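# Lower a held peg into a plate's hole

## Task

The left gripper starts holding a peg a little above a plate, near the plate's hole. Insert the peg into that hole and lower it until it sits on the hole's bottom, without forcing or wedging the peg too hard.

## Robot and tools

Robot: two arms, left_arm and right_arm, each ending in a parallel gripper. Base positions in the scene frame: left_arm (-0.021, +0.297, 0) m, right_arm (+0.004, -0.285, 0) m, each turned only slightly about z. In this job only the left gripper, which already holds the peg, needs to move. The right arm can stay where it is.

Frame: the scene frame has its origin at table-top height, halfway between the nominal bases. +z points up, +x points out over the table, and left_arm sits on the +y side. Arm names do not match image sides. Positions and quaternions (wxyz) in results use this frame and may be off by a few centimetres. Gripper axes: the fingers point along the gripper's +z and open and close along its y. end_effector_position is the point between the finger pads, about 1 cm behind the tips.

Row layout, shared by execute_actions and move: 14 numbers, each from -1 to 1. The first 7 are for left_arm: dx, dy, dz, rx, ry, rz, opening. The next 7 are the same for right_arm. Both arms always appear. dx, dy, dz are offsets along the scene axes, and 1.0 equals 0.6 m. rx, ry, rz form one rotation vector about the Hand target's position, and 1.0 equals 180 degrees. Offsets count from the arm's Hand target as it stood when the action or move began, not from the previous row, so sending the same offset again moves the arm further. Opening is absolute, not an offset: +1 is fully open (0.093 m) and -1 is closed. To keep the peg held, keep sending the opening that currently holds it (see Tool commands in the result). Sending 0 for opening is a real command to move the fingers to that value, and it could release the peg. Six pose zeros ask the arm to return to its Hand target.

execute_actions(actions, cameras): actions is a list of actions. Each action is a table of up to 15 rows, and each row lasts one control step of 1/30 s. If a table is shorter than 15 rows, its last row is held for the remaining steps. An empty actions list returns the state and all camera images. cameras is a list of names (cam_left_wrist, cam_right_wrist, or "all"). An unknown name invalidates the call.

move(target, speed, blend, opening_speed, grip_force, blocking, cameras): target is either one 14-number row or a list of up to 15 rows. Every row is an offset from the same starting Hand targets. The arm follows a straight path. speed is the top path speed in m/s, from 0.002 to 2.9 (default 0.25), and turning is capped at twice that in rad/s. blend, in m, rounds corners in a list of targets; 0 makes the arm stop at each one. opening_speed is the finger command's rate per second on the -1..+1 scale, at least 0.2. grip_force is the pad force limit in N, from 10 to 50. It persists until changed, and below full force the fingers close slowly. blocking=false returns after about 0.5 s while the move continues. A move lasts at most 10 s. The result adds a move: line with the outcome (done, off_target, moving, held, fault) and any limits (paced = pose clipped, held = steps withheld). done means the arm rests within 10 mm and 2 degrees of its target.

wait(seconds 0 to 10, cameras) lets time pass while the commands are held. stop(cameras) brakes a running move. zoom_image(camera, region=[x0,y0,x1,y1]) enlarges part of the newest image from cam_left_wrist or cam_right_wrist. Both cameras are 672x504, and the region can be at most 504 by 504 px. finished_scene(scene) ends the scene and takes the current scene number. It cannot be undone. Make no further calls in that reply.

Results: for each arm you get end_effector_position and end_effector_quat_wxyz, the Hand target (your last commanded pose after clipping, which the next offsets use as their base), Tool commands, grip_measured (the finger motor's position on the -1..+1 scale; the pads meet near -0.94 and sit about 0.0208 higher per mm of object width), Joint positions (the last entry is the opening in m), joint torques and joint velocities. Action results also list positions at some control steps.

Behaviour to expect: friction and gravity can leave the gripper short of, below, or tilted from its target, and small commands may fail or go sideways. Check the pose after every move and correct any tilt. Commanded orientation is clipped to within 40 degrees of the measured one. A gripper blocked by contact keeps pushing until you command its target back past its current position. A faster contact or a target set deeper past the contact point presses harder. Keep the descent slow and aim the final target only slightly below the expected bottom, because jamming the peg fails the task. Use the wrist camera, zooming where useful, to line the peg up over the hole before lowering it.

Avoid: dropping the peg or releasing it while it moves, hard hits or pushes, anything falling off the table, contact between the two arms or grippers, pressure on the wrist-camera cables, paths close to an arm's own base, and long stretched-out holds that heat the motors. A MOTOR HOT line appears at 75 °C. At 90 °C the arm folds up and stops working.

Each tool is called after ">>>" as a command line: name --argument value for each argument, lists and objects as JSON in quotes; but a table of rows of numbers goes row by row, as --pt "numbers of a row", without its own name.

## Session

>>> execute_actions --actions '[]' --cameras '["cam_left_wrist"]'

>>> zoom_image --camera "cam_left_wrist" --region '[160, 120, 510, 400]'

>>> zoom_image --camera "cam_left_wrist" --region '[240, 120, 400, 260]'

Scene clock: 0.00 s.
left_arm: end_effector_position=(+0.2684, +0.1484, +0.1308) grip_measured=-0.257 end_effector_quat_wxyz=(+0.012, +0.856, +0.516, +0.016) | right_arm: end_effector_position=(+0.3789, -0.2649, +0.4022) grip_measured=+1.000 end_effector_quat_wxyz=(+0.707, -0.019, +0.707, +0.019)
Joint positions: left_arm=[-0.504 1.736 1.492 -1.289 -0.015 1.575 0.033] | right_arm=[0 1.047 1.047 0 0 0 0.093]
Joint velocities: left_arm=[-0.017 -0.002 0.007 -0.095 0.081 -0.066 0.007] | right_arm=[within noise]
Joint torques (N m): no reading
Heat: left arm: 24 °C; right arm: 23 °C.
Hand target: left_arm +0.2720, +0.1466, +0.1412; +0.029, +0.856, +0.516, +0.027 | right_arm +0.3762, -0.2650, +0.4149; +0.719, -0.019, +0.694, +0.019
Tool commands: left_gripper/opening=-0.941311 right_gripper/opening=+1.0
Images, in order (width x height): cam_left_wrist 672x504.

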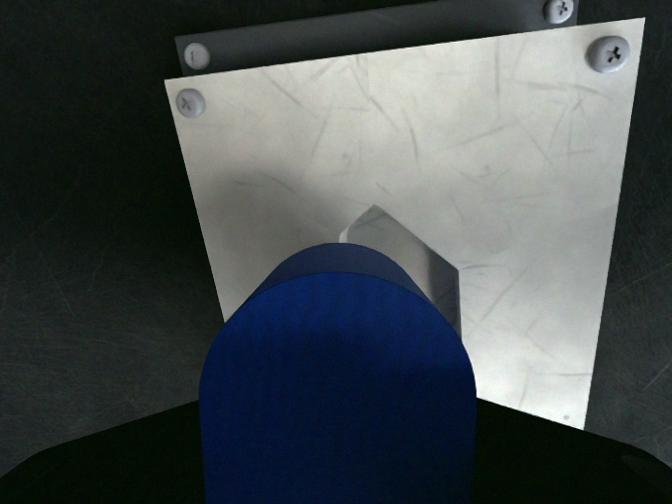

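Scaled by 1.440 from the camera's 672x504 image, which has a finer 960x720 frame.

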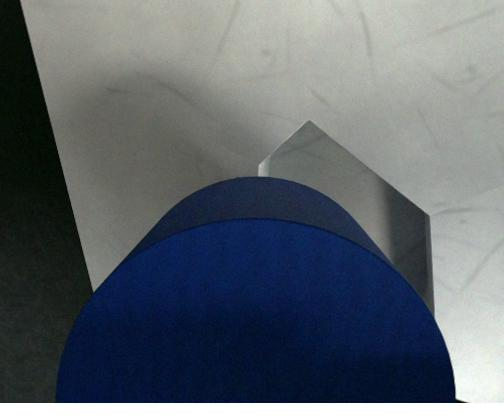

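Scaled by 3.150 from the camera's 672x504 image, which has a finer 960x720 frame.

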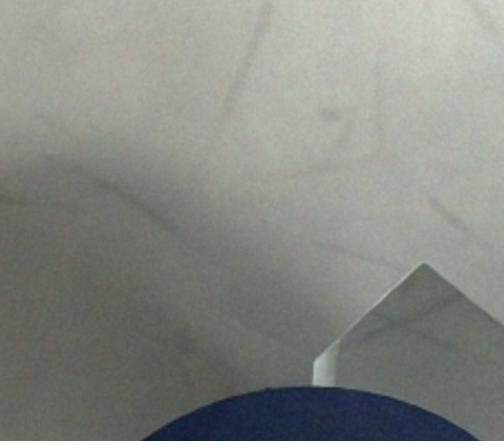

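>>> move --pt "0 0 0.045 0 0 0 -0.941311 0 0 0 0 0 0 1" --pt "0.0012 0.0578 0.055 -0.0672 0.046 0.0216 -0.941311 0 0 0 0 0 0 1" --pt "-0.0125 0.0275 0.055 -0.0672 0.046 0.0216 -0.941311 0 0 0 0 0 0 1" --pt "-0.0125 0.0275 0.015 -0.0672 0.046 0.0216 -0.941311 0 0 0 0 0 0 1" --cameras '["cam_left_wrist"]' --speed '[0.15,0.2,0.15,0.1]' --blend '[0.01,0.01,0.005,0]'

>>> zoom_image --camera "cam_left_wrist" --region '[190, 140, 490, 380]'

>>> zoom_image --camera "cam_left_wrist" --region '[230, 210, 450, 350]'

Scene clock: 170.37 s.
left_arm: end_effector_position=(+0.2641, +0.1680, +0.1441) grip_measured=-0.200 end_effector_quat_wxyz=(+0.061, +0.831, +0.545, -0.092) | right_arm: end_effector_position=(+0.3789, -0.2649, +0.4021) grip_measured=+1.000 end_effector_quat_wxyz=(+0.707, -0.019, +0.707, +0.019)
Joint positions: left_arm=[-0.329 1.736 1.529 -1.386 0.22 1.676 0.036] | right_arm=[0 1.047 1.047 0 0 0 0.093]
Joint torques (N m): left_arm=[-0.42 -9.18 4.26 0.51 0.29 -0.11] | right_arm=[-0.2 -3.06 7.73 2.21 -0.02 -0.03]
Heat: left arm: 35 °C; right arm: 34 °C.
Hand target: left_arm +0.2646, +0.1631, +0.1503; +0.080, +0.830, +0.545, -0.089 | right_arm +0.3762, -0.2650, +0.4148; +0.719, -0.019, +0.694, +0.019
Off the commanded pose: left_arm 0.008 m, 2 deg | right_arm 0.013 m, 2 deg.
move: off_target (right_arm)
Images, in order (width x height): cam_left_wrist 672x504.

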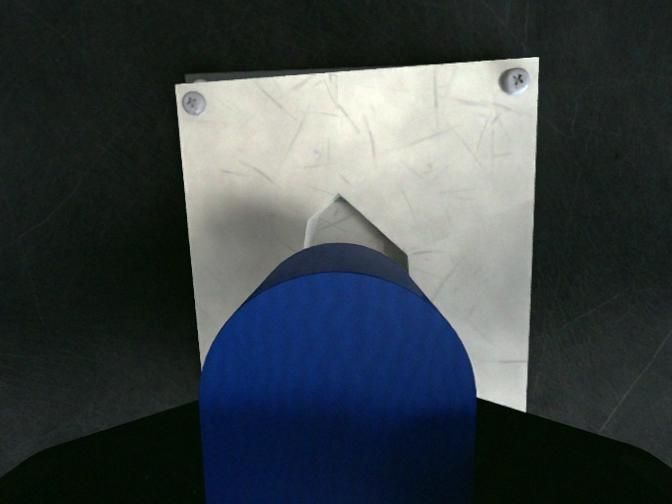

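Scaled by 1.680 from the camera's 672x504 image, which has a finer 960x720 frame.

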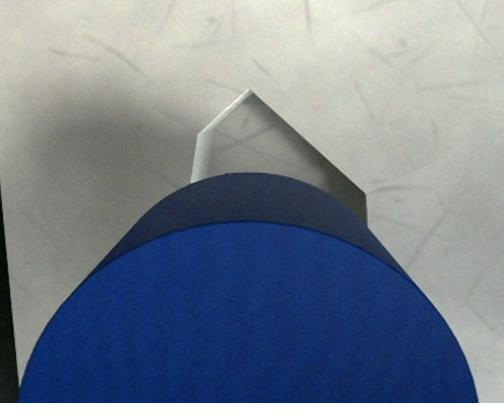

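Scaled by 2.291 from the camera's 672x504 image, which has a finer 960x720 frame.

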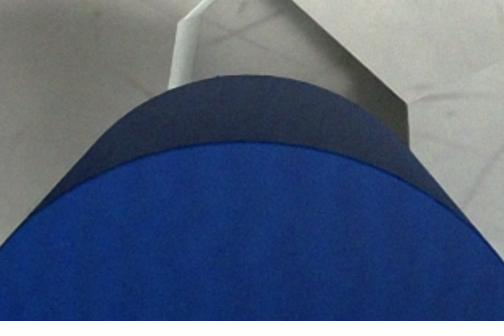

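>>> move --pt "-0.0038 0.0069 0.025 0 0 0 -0.941311 -0.08 0.17 -0.2 -0.02 0.02 0.22 1" --pt "-0.0168 -0.0238 0.025 0 0 0 -0.941311 -0.2 0.42 -0.43 -0.0533 0.0506 0.4814 1" --pt "-0.0168 -0.0238 -0.0117 0 0 0 -0.941311 -0.213 0.522 -0.473 -0.0533 0.0506 0.4814 1" --cameras '["all"]' --speed '[0.3,0.3,0.12]' --blend '[0.01,0.005,0]'

Scene clock: 276.60 s.
left_arm: end_effector_position=(+0.2553, +0.1546, +0.1327) grip_measured=-0.200 end_effector_quat_wxyz=(+0.056, +0.830, +0.547, -0.096) | right_arm: end_effector_position=(+0.2402, +0.0421, +0.1222) grip_measured=+1.000 end_effector_quat_wxyz=(-0.440, +0.544, -0.548, -0.458)
Joint positions: left_arm=[-0.379 1.729 1.476 -1.341 0.22 1.622 0.036] | right_arm=[0.542 1.718 0.594 0.779 -0.962 -0.263 0.093]
Joint torques (N m): left_arm=[-0.81 -10.62 4.14 0.48 0.26 -0.12] | right_arm=[0.12 -5.01 7.24 1.94 -0.11 0.13]
Heat: left arm: 37 °C; right arm: 36 °C.
Hand target: left_arm +0.2546, +0.1489, +0.1432; +0.080, +0.830, +0.545, -0.089 | right_arm +0.2483, +0.0482, +0.1310; -0.454, +0.542, -0.541, -0.455
Off the commanded pose: left_arm 0.012 m, 3 deg | right_arm 0.013 m, 2 deg.
move: off_target (left_arm, right_arm)

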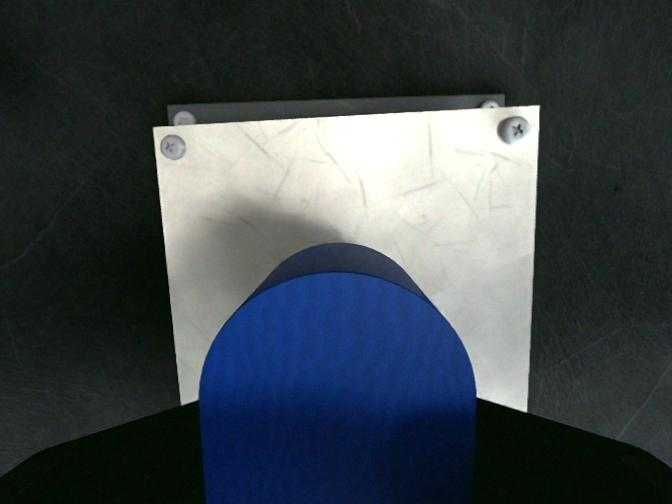

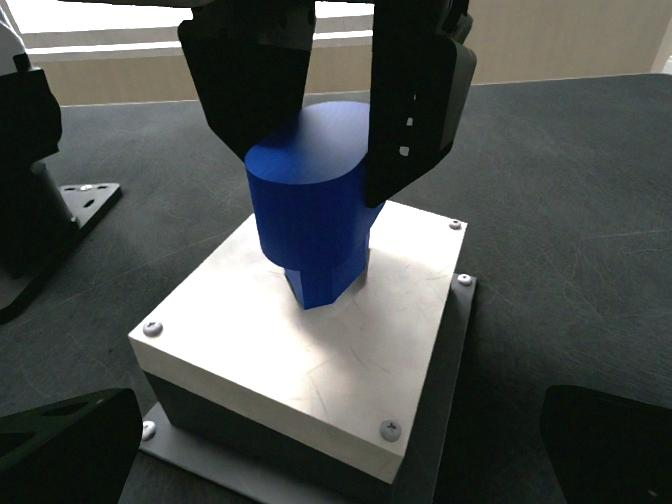

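Excellent view.

>>> zoom_image --camera "cam_right_wrist" --region '[230, 200, 420, 330]'

Scaled by 2.653 from the camera's 672x504 image, which has a finer 960x720 frame.

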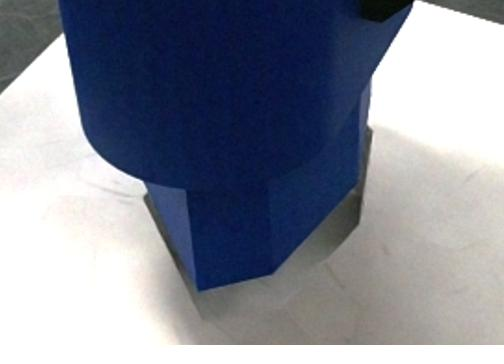

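>>> zoom_image --camera "cam_right_wrist" --region '[275, 240, 385, 330]'

Scaled by 4.582 from the camera's 672x504 image, which has a finer 960x720 frame.

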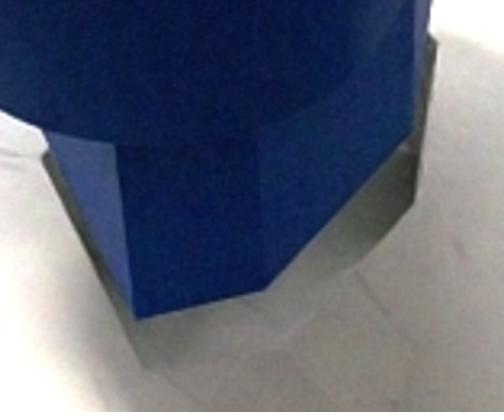

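>>> zoom_image --camera "cam_right_wrist" --region '[295, 280, 375, 340]'

Scaled by 6.300 from the camera's 672x504 image, which has a finer 960x720 frame.

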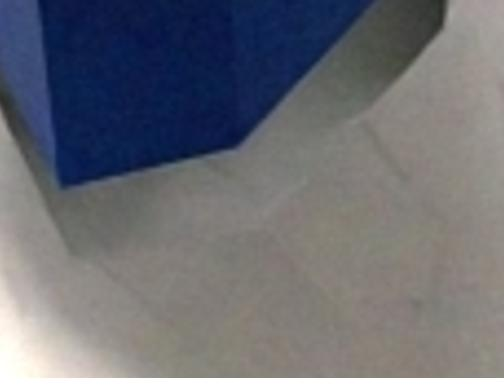

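>>> move --pt "0.0156 0.0302 0.03 0 0 0 -0.941311 0 0 0 0 0 0 1" --pt "0.0026 -0.0005 0.03 0 0 0 -0.941311 0 0 0 0 0 0 1" --pt "0.0026 -0.0005 -0.014 0 0 0 -0.941311 0 0 0 0 0 0 1" --cameras '["cam_right_wrist"]' --speed '[0.15,0.1,0.05]' --blend '[0.01,0.005,0]'

>>> zoom_image --camera "cam_right_wrist" --region '[265, 240, 385, 340]'

Scene clock: 413.40 s.
left_arm: end_effector_position=(+0.2557, +0.1531, +0.1260) grip_measured=-0.200 end_effector_quat_wxyz=(+0.058, +0.831, +0.545, -0.095) | right_arm: end_effector_position=(+0.2402, +0.0421, +0.1223) grip_measured=+1.000 end_effector_quat_wxyz=(-0.440, +0.544, -0.548, -0.458)
Joint positions: left_arm=[-0.381 1.729 1.449 -1.31 0.223 1.622 0.036] | right_arm=[0.542 1.718 0.594 0.779 -0.962 -0.263 0.093]
Joint torques (N m): left_arm=[-0.54 -10.1 4.15 0.53 0.26 -0.12] | right_arm=[0.12 -4.98 7.25 1.96 -0.11 0.13]
Heat: left arm: 47 °C; right arm: 38 °C.
Hand target: left_arm +0.2561, +0.1485, +0.1348; +0.080, +0.830, +0.545, -0.089 | right_arm +0.2483, +0.0482, +0.1309; -0.454, +0.542, -0.541, -0.455
Off the commanded pose: left_arm 0.010 m, 3 deg | right_arm 0.013 m, 2 deg.
move: off_target (left_arm, right_arm)
Images, in order (width x height): cam_right_wrist 672x504.

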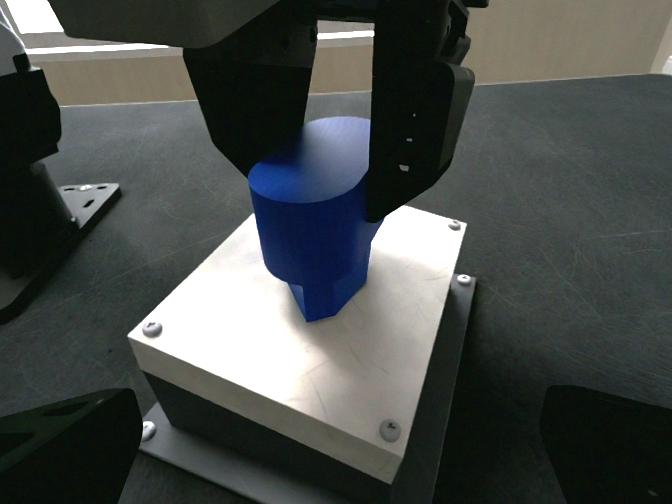

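Scaled by 4.200 from the camera's 672x504 image, which has a finer 960x720 frame.

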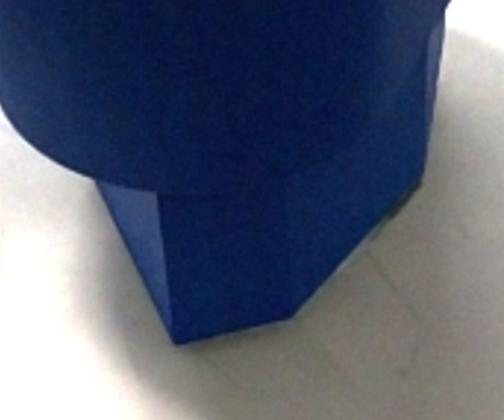

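>>> move --pt "0.0143 0.0333 0.035 0 0 0 -0.941311 0 0 0 0 0 0 1" --pt "0.0013 0.0027 0.035 0 0 0 -0.941311 0 0 0 0 0 0 1" --pt "0.0013 0.0027 -0.008 0 0 0 -0.941311 0 0 0 0 0 0 1" --cameras '["cam_right_wrist"]' --speed '[0.15,0.1,0.05]' --blend '[0.01,0.005,0]'

>>> zoom_image --camera "cam_right_wrist" --region '[265, 240, 385, 340]'

Scene clock: 432.33 s.
left_arm: end_effector_position=(+0.2534, +0.1547, +0.1250) grip_measured=-0.200 end_effector_quat_wxyz=(+0.058, +0.830, +0.546, -0.100) | right_arm: end_effector_position=(+0.2402, +0.0421, +0.1223) grip_measured=+1.000 end_effector_quat_wxyz=(-0.440, +0.544, -0.548, -0.458)
Joint positions: left_arm=[-0.376 1.725 1.439 -1.311 0.229 1.627 0.036] | right_arm=[0.542 1.718 0.594 0.779 -0.962 -0.263 0.093]
Joint torques (N m): left_arm=[-0.58 -9.44 3.64 0.72 0.16 -0.12] | right_arm=[0.12 -5 7.25 1.97 -0.11 0.12]
Heat: left arm: 47 °C; right arm: 38 °C.
Hand target: left_arm +0.2569, +0.1502, +0.1300; +0.080, +0.830, +0.545, -0.089 | right_arm +0.2483, +0.0482, +0.1309; -0.454, +0.542, -0.541, -0.455
Off the commanded pose: left_arm 0.008 m, 3 deg | right_arm 0.013 m, 2 deg.
move: off_target (left_arm, right_arm)
Images, in order (width x height): cam_right_wrist 672x504.

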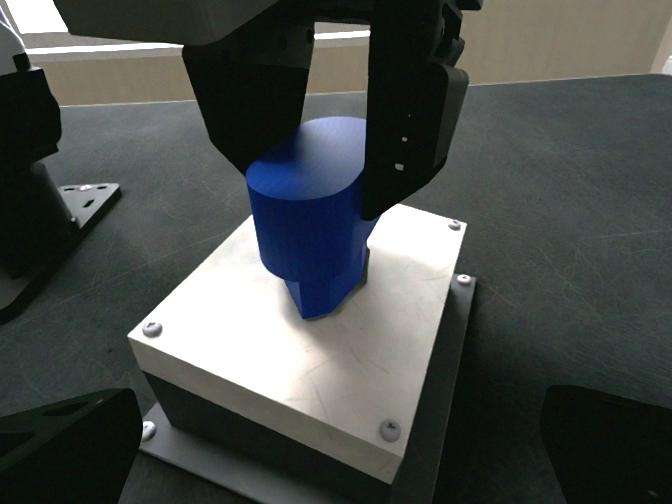

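Scaled by 4.200 from the camera's 672x504 image, which has a finer 960x720 frame.

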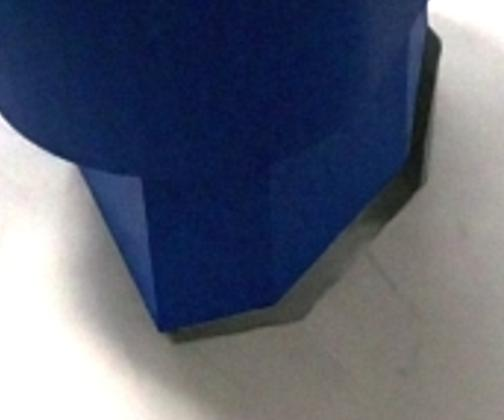

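>>> move --pt "0.0147 0.0303 0.043 0 0 0 -0.941311 0 0 0 0 0 0 1" --pt "0.0017 -0.0003 0.043 0 0 0 -0.941311 0 0 0 0 0 0 1" --pt "0.0017 -0.0003 0.005 0 0 0 -0.941311 0 0 0 0 0 0 1" --cameras '["cam_right_wrist"]' --speed '[0.15,0.1,0.05]' --blend '[0.01,0.005,0]'

>>> zoom_image --camera "cam_right_wrist" --region '[265, 240, 385, 340]'

Scene clock: 482.77 s.
left_arm: end_effector_position=(+0.2569, +0.1537, +0.1270) grip_measured=-0.200 end_effector_quat_wxyz=(+0.063, +0.831, +0.545, -0.095) | right_arm: end_effector_position=(+0.2402, +0.0421, +0.1223) grip_measured=+1.000 end_effector_quat_wxyz=(-0.440, +0.544, -0.548, -0.458)
Joint positions: left_arm=[-0.375 1.725 1.447 -1.305 0.228 1.629 0.036] | right_arm=[0.542 1.718 0.594 0.779 -0.962 -0.263 0.093]
Joint torques (N m): left_arm=[-0.57 -9.25 4.18 0.53 0.18 -0.12] | right_arm=[0.1 -5 7.25 1.96 -0.11 0.13]
Heat: left arm: 42 °C; right arm: 38 °C.
Hand target: left_arm +0.2579, +0.1500, +0.1331; +0.080, +0.830, +0.545, -0.089 | right_arm +0.2483, +0.0482, +0.1309; -0.454, +0.542, -0.541, -0.455
Off the commanded pose: left_arm 0.007 m, 2 deg | right_arm 0.013 m, 2 deg.
move: off_target (right_arm)
Images, in order (width x height): cam_right_wrist 672x504.

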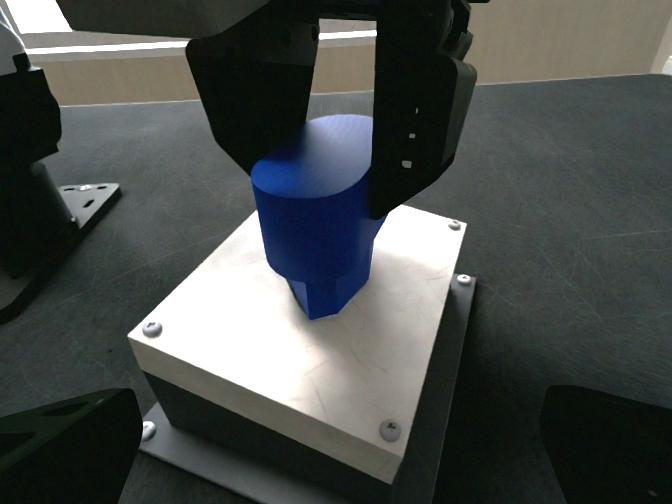

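Scaled by 4.200 from the camera's 672x504 image, which has a finer 960x720 frame.

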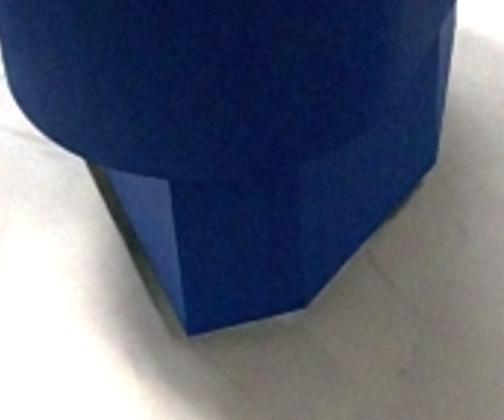

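>>> move --pt "0.0118 0.033 0.037 0 0 0 -0.941311 0 0 0 0 0 0 1" --pt "-0.0012 0.0025 0.037 0 0 0 -0.941311 0 0 0 0 0 0 1" --pt "-0.0012 0.0025 -0.007 0 0 0 -0.941311 0 0 0 0 0 0 1" --cameras '["cam_right_wrist"]' --speed '[0.15,0.1,0.05]' --blend '[0.01,0.005,0]'

>>> zoom_image --camera "cam_right_wrist" --region '[265, 240, 385, 340]'

Scene clock: 504.93 s.
left_arm: end_effector_position=(+0.2534, +0.1555, +0.1251) grip_measured=-0.200 end_effector_quat_wxyz=(+0.060, +0.830, +0.546, -0.100) | right_arm: end_effector_position=(+0.2402, +0.0421, +0.1223) grip_measured=+1.000 end_effector_quat_wxyz=(-0.440, +0.544, -0.548, -0.458)
Joint positions: left_arm=[-0.371 1.722 1.436 -1.309 0.233 1.631 0.036] | right_arm=[0.542 1.718 0.594 0.779 -0.962 -0.263 0.093]
Joint torques (N m): left_arm=[-0.5 -9.28 3.52 0.74 0.16 -0.11] | right_arm=[0.12 -5 7.25 1.97 -0.11 0.13]
Heat: left arm: 42 °C; right arm: 38 °C.
Hand target: left_arm +0.2572, +0.1515, +0.1289; +0.080, +0.830, +0.545, -0.089 | right_arm +0.2483, +0.0482, +0.1309; -0.454, +0.542, -0.541, -0.455
Off the commanded pose: left_arm 0.007 m, 3 deg | right_arm 0.013 m, 2 deg.
move: off_target (left_arm, right_arm); blend cut to 0.0099 m at target 1
Images, in order (width x height): cam_right_wrist 672x504.

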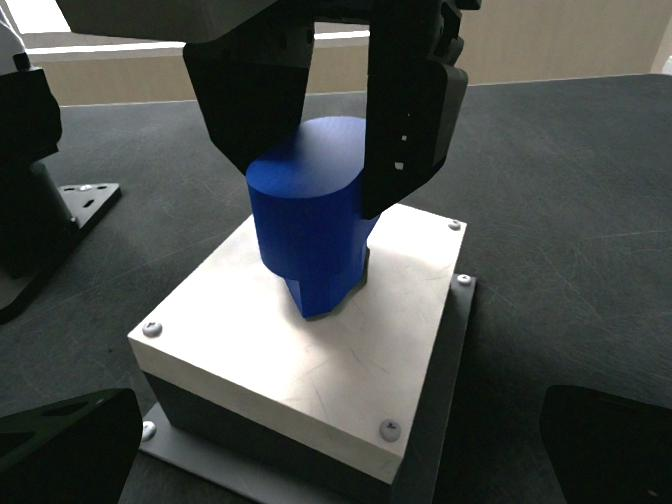

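Scaled by 4.200 from the camera's 672x504 image, which has a finer 960x720 frame.

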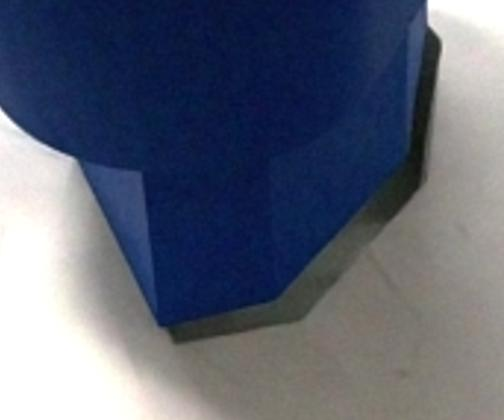

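>>> move --pt "0.0141 0.0296 0.044 0 0 0 -0.941311 0 0 0 0 0 0 1" --pt "0.0011 -0.001 0.044 0 0 0 -0.941311 0 0 0 0 0 0 1" --pt "0.0011 -0.001 0.001 0 0 0 -0.941311 0 0 0 0 0 0 1" --cameras '["cam_right_wrist"]' --speed '[0.15,0.1,0.04]' --blend '[0.01,0.005,0]'

>>> zoom_image --camera "cam_right_wrist" --region '[265, 240, 385, 340]'

Scene clock: 524.97 s.
left_arm: end_effector_position=(+0.2576, +0.1540, +0.1252) grip_measured=-0.200 end_effector_quat_wxyz=(+0.066, +0.831, +0.545, -0.094) | right_arm: end_effector_position=(+0.2402, +0.0421, +0.1223) grip_measured=+1.000 end_effector_quat_wxyz=(-0.440, +0.544, -0.548, -0.458)
Joint positions: left_arm=[-0.373 1.722 1.437 -1.292 0.23 1.631 0.036] | right_arm=[0.542 1.718 0.594 0.779 -0.962 -0.263 0.093]
Joint torques (N m): left_arm=[-0.53 -9.03 3.85 0.51 0.17 -0.12] | right_arm=[0.12 -5 7.25 1.96 -0.11 0.13]
Heat: left arm: 45 °C; right arm: 38 °C.
Hand target: left_arm +0.2578, +0.1509, +0.1295; +0.080, +0.830, +0.545, -0.089 | right_arm +0.2483, +0.0482, +0.1309; -0.454, +0.542, -0.541, -0.455
Off the commanded pose: left_arm 0.005 m, 2 deg | right_arm 0.013 m, 2 deg.
move: off_target (right_arm)
Images, in order (width x height): cam_right_wrist 672x504.

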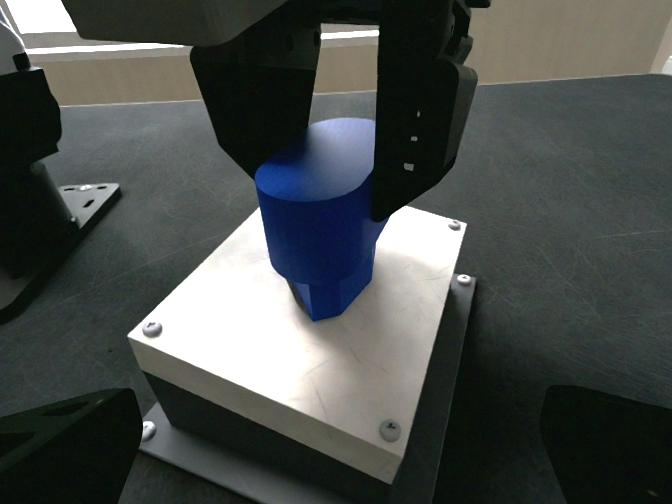

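Scaled by 4.200 from the camera's 672x504 image, which has a finer 960x720 frame.

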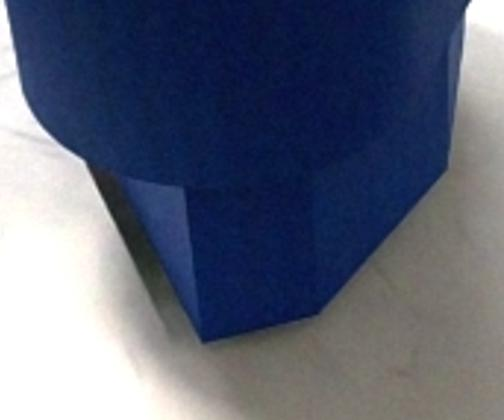

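>>> move --target '[-0.005,0.0025,0,0,0,0,-0.941311,0,0,0,0,0,0,1]' --cameras '["cam_right_wrist"]' --speed 0.01

>>> zoom_image --camera "cam_right_wrist" --region '[265, 240, 385, 340]'

Scene clock: 553.13 s.
left_arm: end_effector_position=(+0.2556, +0.1545, +0.1227) grip_measured=-0.200 end_effector_quat_wxyz=(+0.065, +0.831, +0.545, -0.096) | right_arm: end_effector_position=(+0.2402, +0.0421, +0.1223) grip_measured=+1.000 end_effector_quat_wxyz=(-0.440, +0.544, -0.548, -0.458)
Joint positions: left_arm=[-0.373 1.719 1.423 -1.286 0.231 1.631 0.036] | right_arm=[0.542 1.718 0.594 0.779 -0.962 -0.263 0.093]
Joint torques (N m): left_arm=[-0.4 -9.88 3.86 0.5 0.17 -0.11] | right_arm=[0.1 -5 7.25 1.96 -0.11 0.13]
Heat: left arm: 46 °C; right arm: 39 °C.
Hand target: left_arm +0.2548, +0.1524, +0.1295; +0.080, +0.830, +0.545, -0.089 | right_arm +0.2483, +0.0482, +0.1309; -0.454, +0.542, -0.541, -0.455
Off the commanded pose: left_arm 0.007 m, 2 deg | right_arm 0.013 m, 2 deg.
move: off_target (right_arm)
Images, in order (width x height): cam_right_wrist 672x504.

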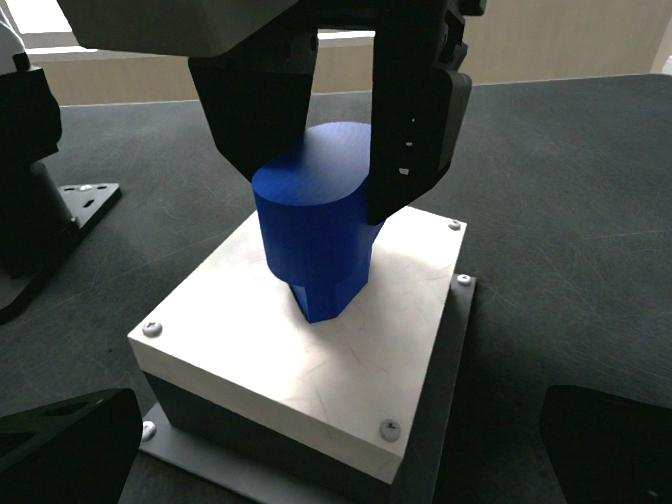

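Scaled by 4.200 from the camera's 672x504 image, which has a finer 960x720 frame.

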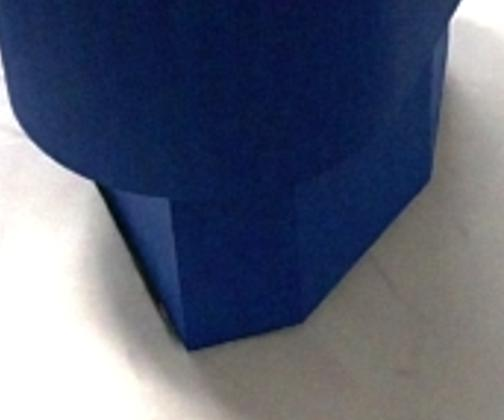

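>>> move --pt "0.0125 0.0341 0.044 0 0 0 -0.941311 0 0 0 0 0 0 1" --pt "-0.0005 0.0035 0.044 0 0 0 -0.941311 0 0 0 0 0 0 1" --pt "-0.0005 0.0035 -0.001 0 0 0 -0.941311 0 0 0 0 0 0 1" --cameras '["all"]' --speed '[0.15,0.1,0.04]' --blend '[0.01,0.005,0]'

>>> zoom_image --camera "cam_right_wrist" --region '[265, 240, 385, 340]'

Scene clock: 609.57 s.
left_arm: end_effector_position=(+0.2509, +0.1581, +0.1255) grip_measured=-0.200 end_effector_quat_wxyz=(+0.061, +0.830, +0.546, -0.101) | right_arm: end_effector_position=(+0.2402, +0.0421, +0.1223) grip_measured=+1.000 end_effector_quat_wxyz=(-0.440, +0.544, -0.548, -0.458)
Joint positions: left_arm=[-0.365 1.708 1.421 -1.308 0.235 1.637 0.036] | right_arm=[0.542 1.718 0.594 0.779 -0.962 -0.263 0.093]
Joint torques (N m): left_arm=[-0.49 -9.16 3.54 0.72 0.13 -0.1] | right_arm=[0.1 -5 7.25 1.96 -0.11 0.13]
Heat: left arm: 44 °C; right arm: 39 °C.
Hand target: left_arm +0.2545, +0.1545, +0.1289; +0.080, +0.830, +0.545, -0.088 | right_arm +0.2483, +0.0482, +0.1309; -0.454, +0.542, -0.541, -0.455
Off the commanded pose: left_arm 0.006 m, 3 deg | right_arm 0.013 m, 2 deg.
move: off_target (left_arm, right_arm)

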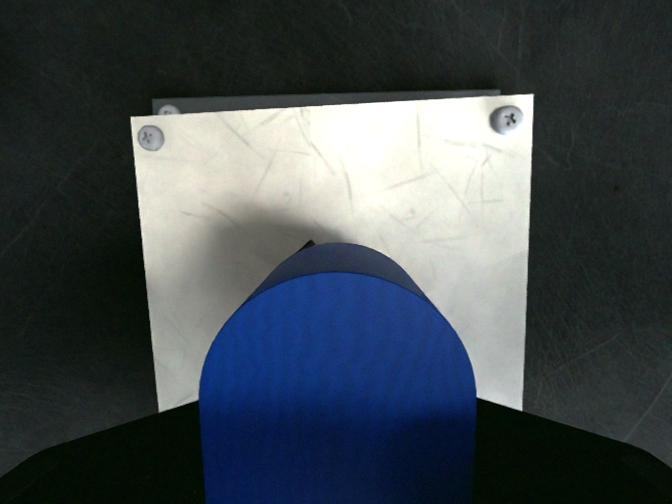

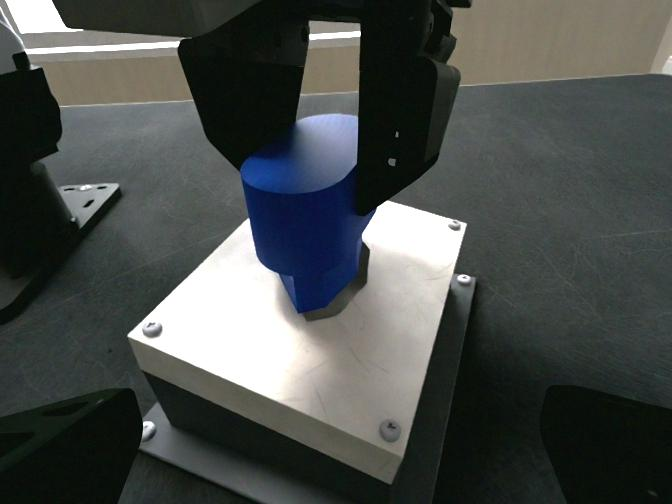

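Scaled by 4.200 from the camera's 672x504 image, which has a finer 960x720 frame.

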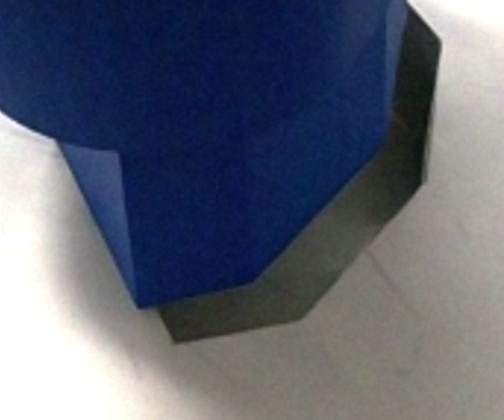

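>>> move --pt "0.0185 0.0294 0.044 0 0 0 -0.941311 0 0 0 0 0 0 1" --pt "0.0055 -0.0012 0.044 0 0 0 -0.941311 0 0 0 0 0 0 1" --pt "0.0055 -0.0012 0.0025 0 0 0 -0.941311 0 0 0 0 0 0 1" --pt "0 0.0005 0.0005 0 0 0 -0.941311 0 0 0 0 0 0 1" --cameras '["all"]' --speed '[0.15,0.1,0.04,0.01]' --blend '[0.01,0.005,0,0]'

>>> zoom_image --camera "cam_right_wrist" --region '[265, 240, 385, 340]'

Scene clock: 651.37 s.
left_arm: end_effector_position=(+0.2537, +0.1581, +0.1233) grip_measured=-0.200 end_effector_quat_wxyz=(+0.065, +0.830, +0.545, -0.096) | right_arm: end_effector_position=(+0.2402, +0.0421, +0.1223) grip_measured=+1.000 end_effector_quat_wxyz=(-0.440, +0.544, -0.548, -0.458)
Joint positions: left_arm=[-0.364 1.708 1.413 -1.289 0.231 1.64 0.036] | right_arm=[0.542 1.718 0.594 0.779 -0.962 -0.263 0.093]
Joint torques (N m): left_arm=[-0.55 -9.11 4.11 0.53 0.16 -0.13] | right_arm=[0.12 -5 7.25 1.97 -0.11 0.13]
Heat: left arm: 43 °C; right arm: 39 °C.
Hand target: left_arm +0.2545, +0.1548, +0.1292; +0.080, +0.830, +0.545, -0.089 | right_arm +0.2483, +0.0482, +0.1309; -0.454, +0.542, -0.541, -0.455
Off the commanded pose: left_arm 0.007 m, 2 deg | right_arm 0.013 m, 2 deg.
move: off_target (right_arm)

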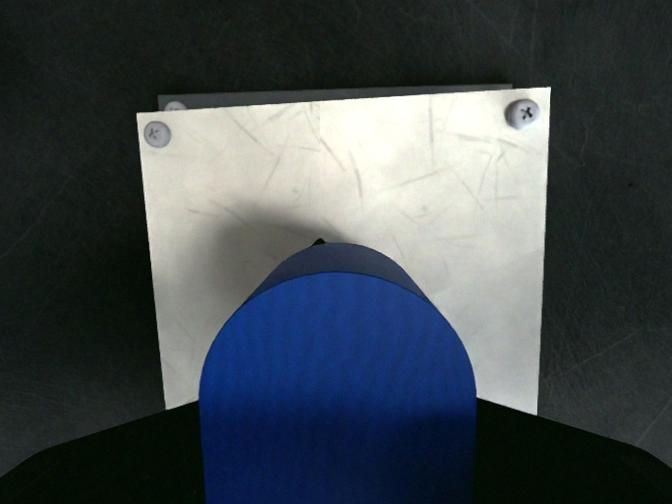

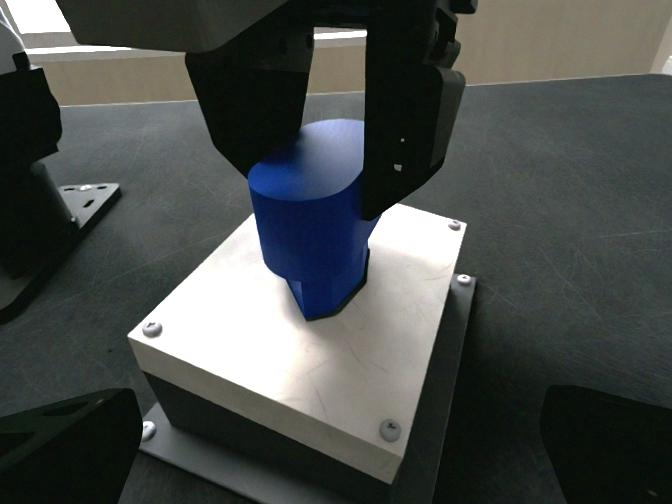

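Scaled by 4.200 from the camera's 672x504 image, which has a finer 960x720 frame.

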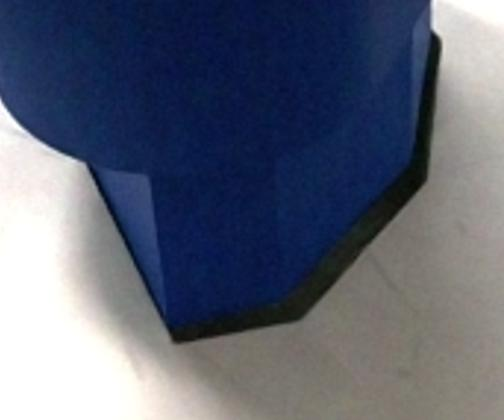

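>>> move --pt "0.0185 0.0289 0.0435 0 0 0 -0.941311 0 0 0 0 0 0 1" --pt "0.0055 -0.0017 0.0435 0 0 0 -0.941311 0 0 0 0 0 0 1" --pt "0.0055 -0.0017 0.002 0 0 0 -0.941311 0 0 0 0 0 0 1" --pt "0.002 -0.0003 0 0 0 0 -0.941311 0 0 0 0 0 0 1" --pt "0.002 -0.0003 -0.008 0 0 0 -0.941311 0 0 0 0 0 0 1" --cameras '["all"]' --speed '[0.15,0.1,0.04,0.01,0.02]' --blend '[0.01,0.005,0,0,0]'

>>> zoom_image --camera "cam_right_wrist" --region '[265, 240, 385, 340]'

Scene clock: 669.43 s.
left_arm: end_effector_position=(+0.2544, +0.1582, +0.1198) grip_measured=-0.200 end_effector_quat_wxyz=(+0.065, +0.831, +0.545, -0.094) | right_arm: end_effector_position=(+0.2402, +0.0421, +0.1223) grip_measured=+1.000 end_effector_quat_wxyz=(-0.440, +0.544, -0.548, -0.458)
Joint positions: left_arm=[-0.364 1.708 1.4 -1.272 0.229 1.64 0.036] | right_arm=[0.542 1.718 0.594 0.779 -0.962 -0.263 0.093]
Joint torques (N m): left_arm=[-0.42 -8.7 4.26 0.55 0.18 -0.12] | right_arm=[0.12 -5.01 7.25 1.96 -0.11 0.13]
Heat: left arm: 43 °C; right arm: 39 °C.
Hand target: left_arm +0.2557, +0.1547, +0.1243; +0.080, +0.830, +0.545, -0.088 | right_arm +0.2483, +0.0482, +0.1309; -0.454, +0.542, -0.541, -0.455
Off the commanded pose: left_arm 0.006 m, 2 deg | right_arm 0.013 m, 2 deg.
move: off_target (right_arm)

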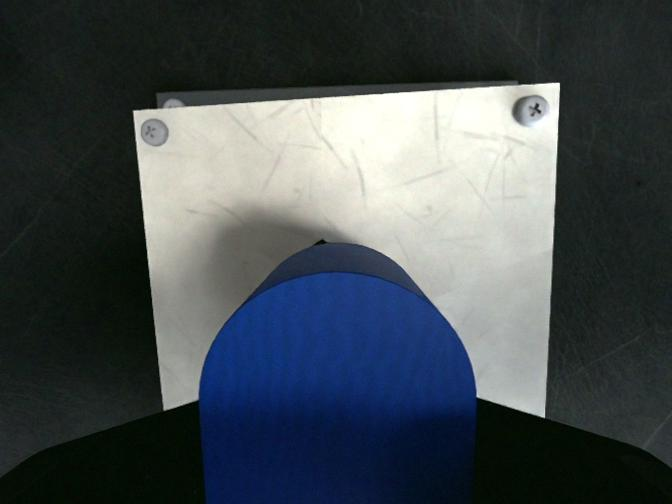

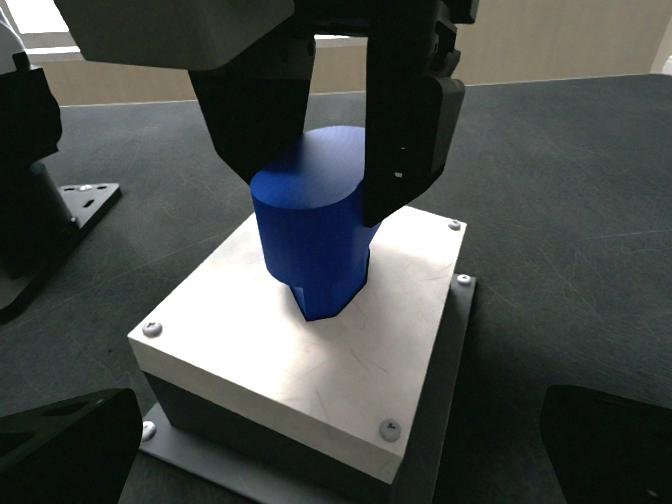

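Scaled by 4.200 from the camera's 672x504 image, which has a finer 960x720 frame.

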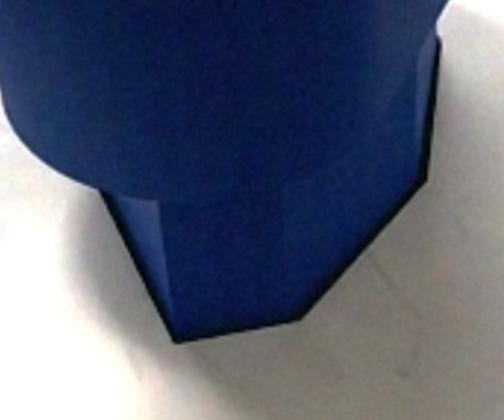

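>>> move --pt "0 0 -0.0133 0 0 0 -0.941311 0 0 0 0 0 0 1" --cameras '["cam_right_wrist"]' --speed 0.03

>>> zoom_image --camera "cam_right_wrist" --region '[265, 240, 385, 340]'

Scene clock: 679.47 s.
left_arm: end_effector_position=(+0.2542, +0.1583, +0.1125) grip_measured=-0.200 end_effector_quat_wxyz=(+0.066, +0.831, +0.545, -0.093) | right_arm: end_effector_position=(+0.2402, +0.0421, +0.1223) grip_measured=+1.000 end_effector_quat_wxyz=(-0.440, +0.544, -0.548, -0.458)
Joint positions: left_arm=[-0.364 1.708 1.371 -1.241 0.229 1.64 0.036] | right_arm=[0.542 1.718 0.594 0.779 -0.962 -0.263 0.093]
Joint torques (N m): left_arm=[-0.57 -8.47 4.16 0.56 0.19 -0.12] | right_arm=[0.1 -5 7.25 1.96 -0.11 0.13]
Heat: left arm: 43 °C; right arm: 39 °C.
Hand target: left_arm +0.2558, +0.1547, +0.1164; +0.080, +0.830, +0.545, -0.088 | right_arm +0.2483, +0.0482, +0.1309; -0.454, +0.542, -0.541, -0.455
Off the commanded pose: left_arm 0.005 m, 2 deg | right_arm 0.013 m, 2 deg.
move: off_target (right_arm)
Images, in order (width x height): cam_right_wrist 672x504.

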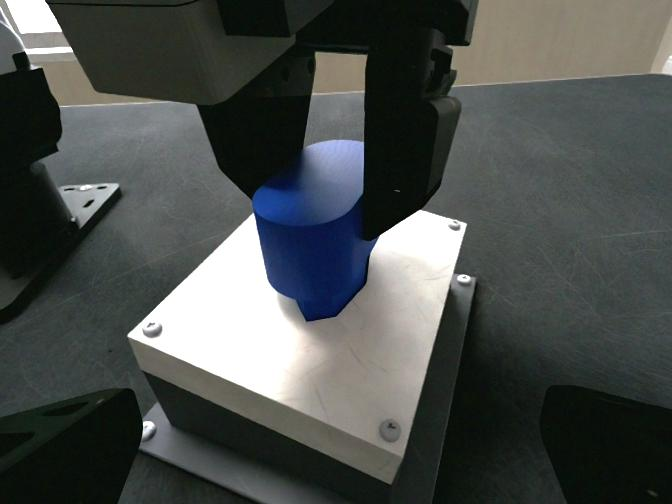

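Scaled by 4.200 from the camera's 672x504 image, which has a finer 960x720 frame.

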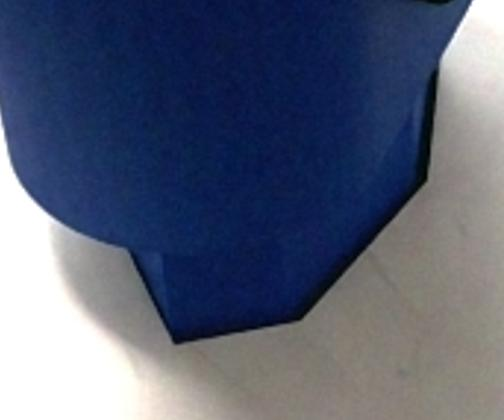

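>>> move --pt "0 0 -0.0133 0 0 0 -0.941311 0 0 0 0 0 0 1" --cameras '["cam_right_wrist"]' --speed 0.03

Scene clock: 688.87 s.
left_arm: end_effector_position=(+0.2537, +0.1584, +0.1065) grip_measured=-0.200 end_effector_quat_wxyz=(+0.066, +0.829, +0.548, -0.094) | right_arm: end_effector_position=(+0.2402, +0.0421, +0.1223) grip_measured=+1.000 end_effector_quat_wxyz=(-0.440, +0.544, -0.548, -0.458)
Joint positions: left_arm=[-0.364 1.708 1.347 -1.217 0.23 1.632 0.036] | right_arm=[0.542 1.718 0.594 0.779 -0.962 -0.263 0.093]
Joint torques (N m): left_arm=[-0.53 -8.24 4.01 0.67 0.17 -0.05] | right_arm=[0.12 -5 7.27 1.96 -0.11 0.13]
Heat: left arm: 43 °C; right arm: 39 °C.
Hand target: left_arm +0.2557, +0.1547, +0.1084; +0.080, +0.830, +0.545, -0.088 | right_arm +0.2483, +0.0482, +0.1309; -0.454, +0.542, -0.541, -0.455
Off the commanded pose: left_arm 0.005 m, 2 deg | right_arm 0.013 m, 2 deg.
move: off_target (right_arm)
Images, in order (width x height): cam_right_wrist 672x504.

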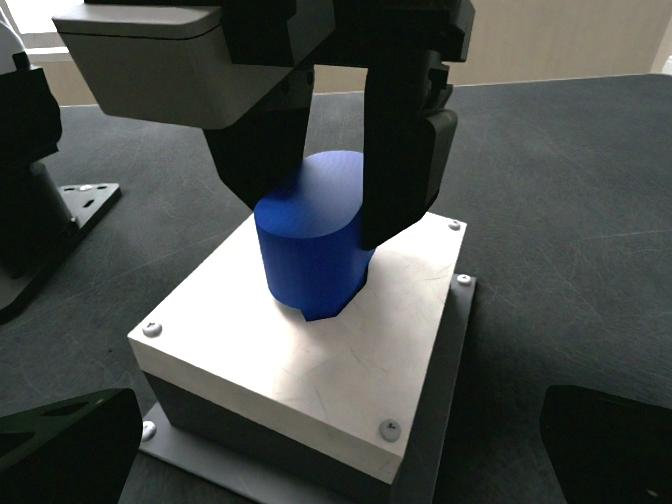

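>>> move --pt "0 0 -0.005 0 0 0 -0.941311 0 0 0 0 0 0 1" --cameras '["cam_right_wrist"]' --speed 0.03

>>> zoom_image --camera "cam_right_wrist" --region '[245, 220, 405, 340]'

Scene clock: 698.50 s.
left_arm: end_effector_position=(+0.2535, +0.1580, +0.1053) grip_measured=-0.200 end_effector_quat_wxyz=(+0.067, +0.828, +0.549, -0.095) | right_arm: end_effector_position=(+0.2402, +0.0421, +0.1223) grip_measured=+1.000 end_effector_quat_wxyz=(-0.440, +0.544, -0.548, -0.458)
Joint positions: left_arm=[-0.364 1.708 1.341 -1.211 0.232 1.629 0.036] | right_arm=[0.542 1.718 0.594 0.779 -0.962 -0.263 0.093]
Joint torques (N m): left_arm=[-0.46 -8.1 3.41 0.71 0.16 -0.01] | right_arm=[0.1 -4.98 7.25 1.96 -0.11 0.13]
Heat: left arm: 42 °C; right arm: 39 °C.
Hand target: left_arm +0.2557, +0.1547, +0.1054; +0.080, +0.830, +0.545, -0.088 | right_arm +0.2483, +0.0482, +0.1309; -0.454, +0.542, -0.541, -0.455
Off the commanded pose: left_arm 0.004 m, 2 deg | right_arm 0.013 m, 2 deg.
move: off_target (right_arm)
Images, in order (width x height): cam_right_wrist 672x504.

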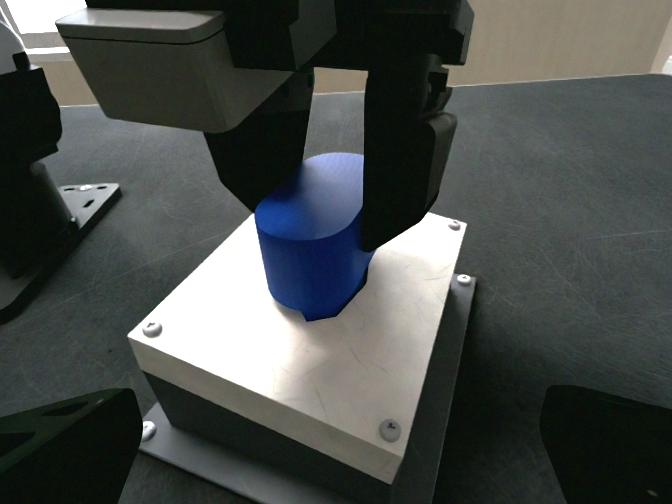

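Scaled by 3.150 from the camera's 672x504 image, which has a finer 960x720 frame.

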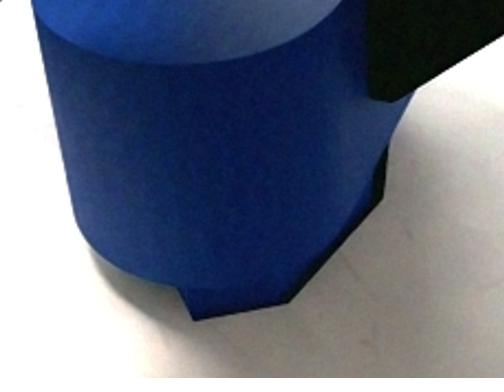

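>>> move --pt "0 0 0.005 0 0 0 0.4 0 0 0 0 0 0 1" --cameras '["cam_right_wrist"]' --speed 0.03 --opening_speed 0.8

>>> zoom_image --camera "cam_right_wrist" --region '[245, 220, 405, 340]'

Scene clock: 719.20 s.
left_arm: end_effector_position=(+0.2549, +0.1575, +0.1053) grip_measured=+0.398 end_effector_quat_wxyz=(+0.069, +0.828, +0.549, -0.093) | right_arm: end_effector_position=(+0.2402, +0.0421, +0.1223) grip_measured=+1.000 end_effector_quat_wxyz=(-0.440, +0.544, -0.548, -0.458)
Joint positions: left_arm=[-0.364 1.708 1.341 -1.205 0.232 1.629 0.064] | right_arm=[0.542 1.718 0.594 0.779 -0.962 -0.263 0.093]
Joint torques (N m): left_arm=[-0.54 -8.09 4.18 0.53 0.14 -0.03] | right_arm=[0.12 -5 7.25 1.96 -0.11 0.13]
Heat: left arm: 42 °C; right arm: 40 °C.
Hand target: left_arm +0.2558, +0.1546, +0.1084; +0.080, +0.830, +0.545, -0.088 | right_arm +0.2483, +0.0482, +0.1309; -0.454, +0.542, -0.541, -0.455
Off the commanded pose: left_arm 0.004 m, 1 deg | right_arm 0.013 m, 2 deg.
move: off_target (right_arm)
Images, in order (width x height): cam_right_wrist 672x504.

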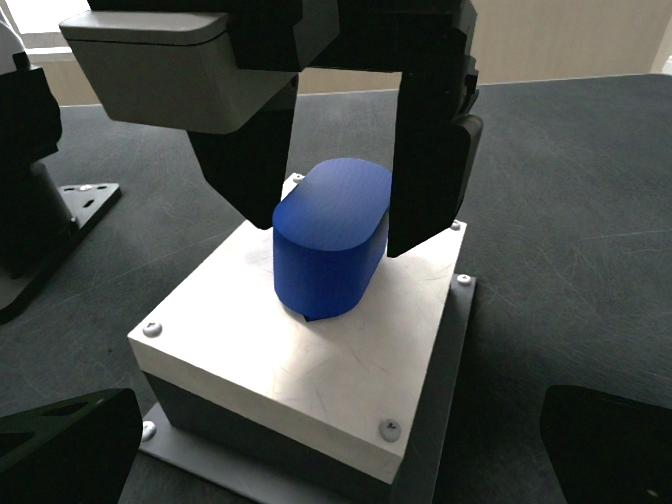

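Scaled by 3.150 from the camera's 672x504 image, which has a finer 960x720 frame.

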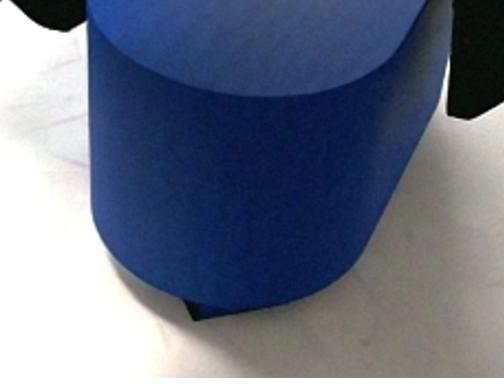

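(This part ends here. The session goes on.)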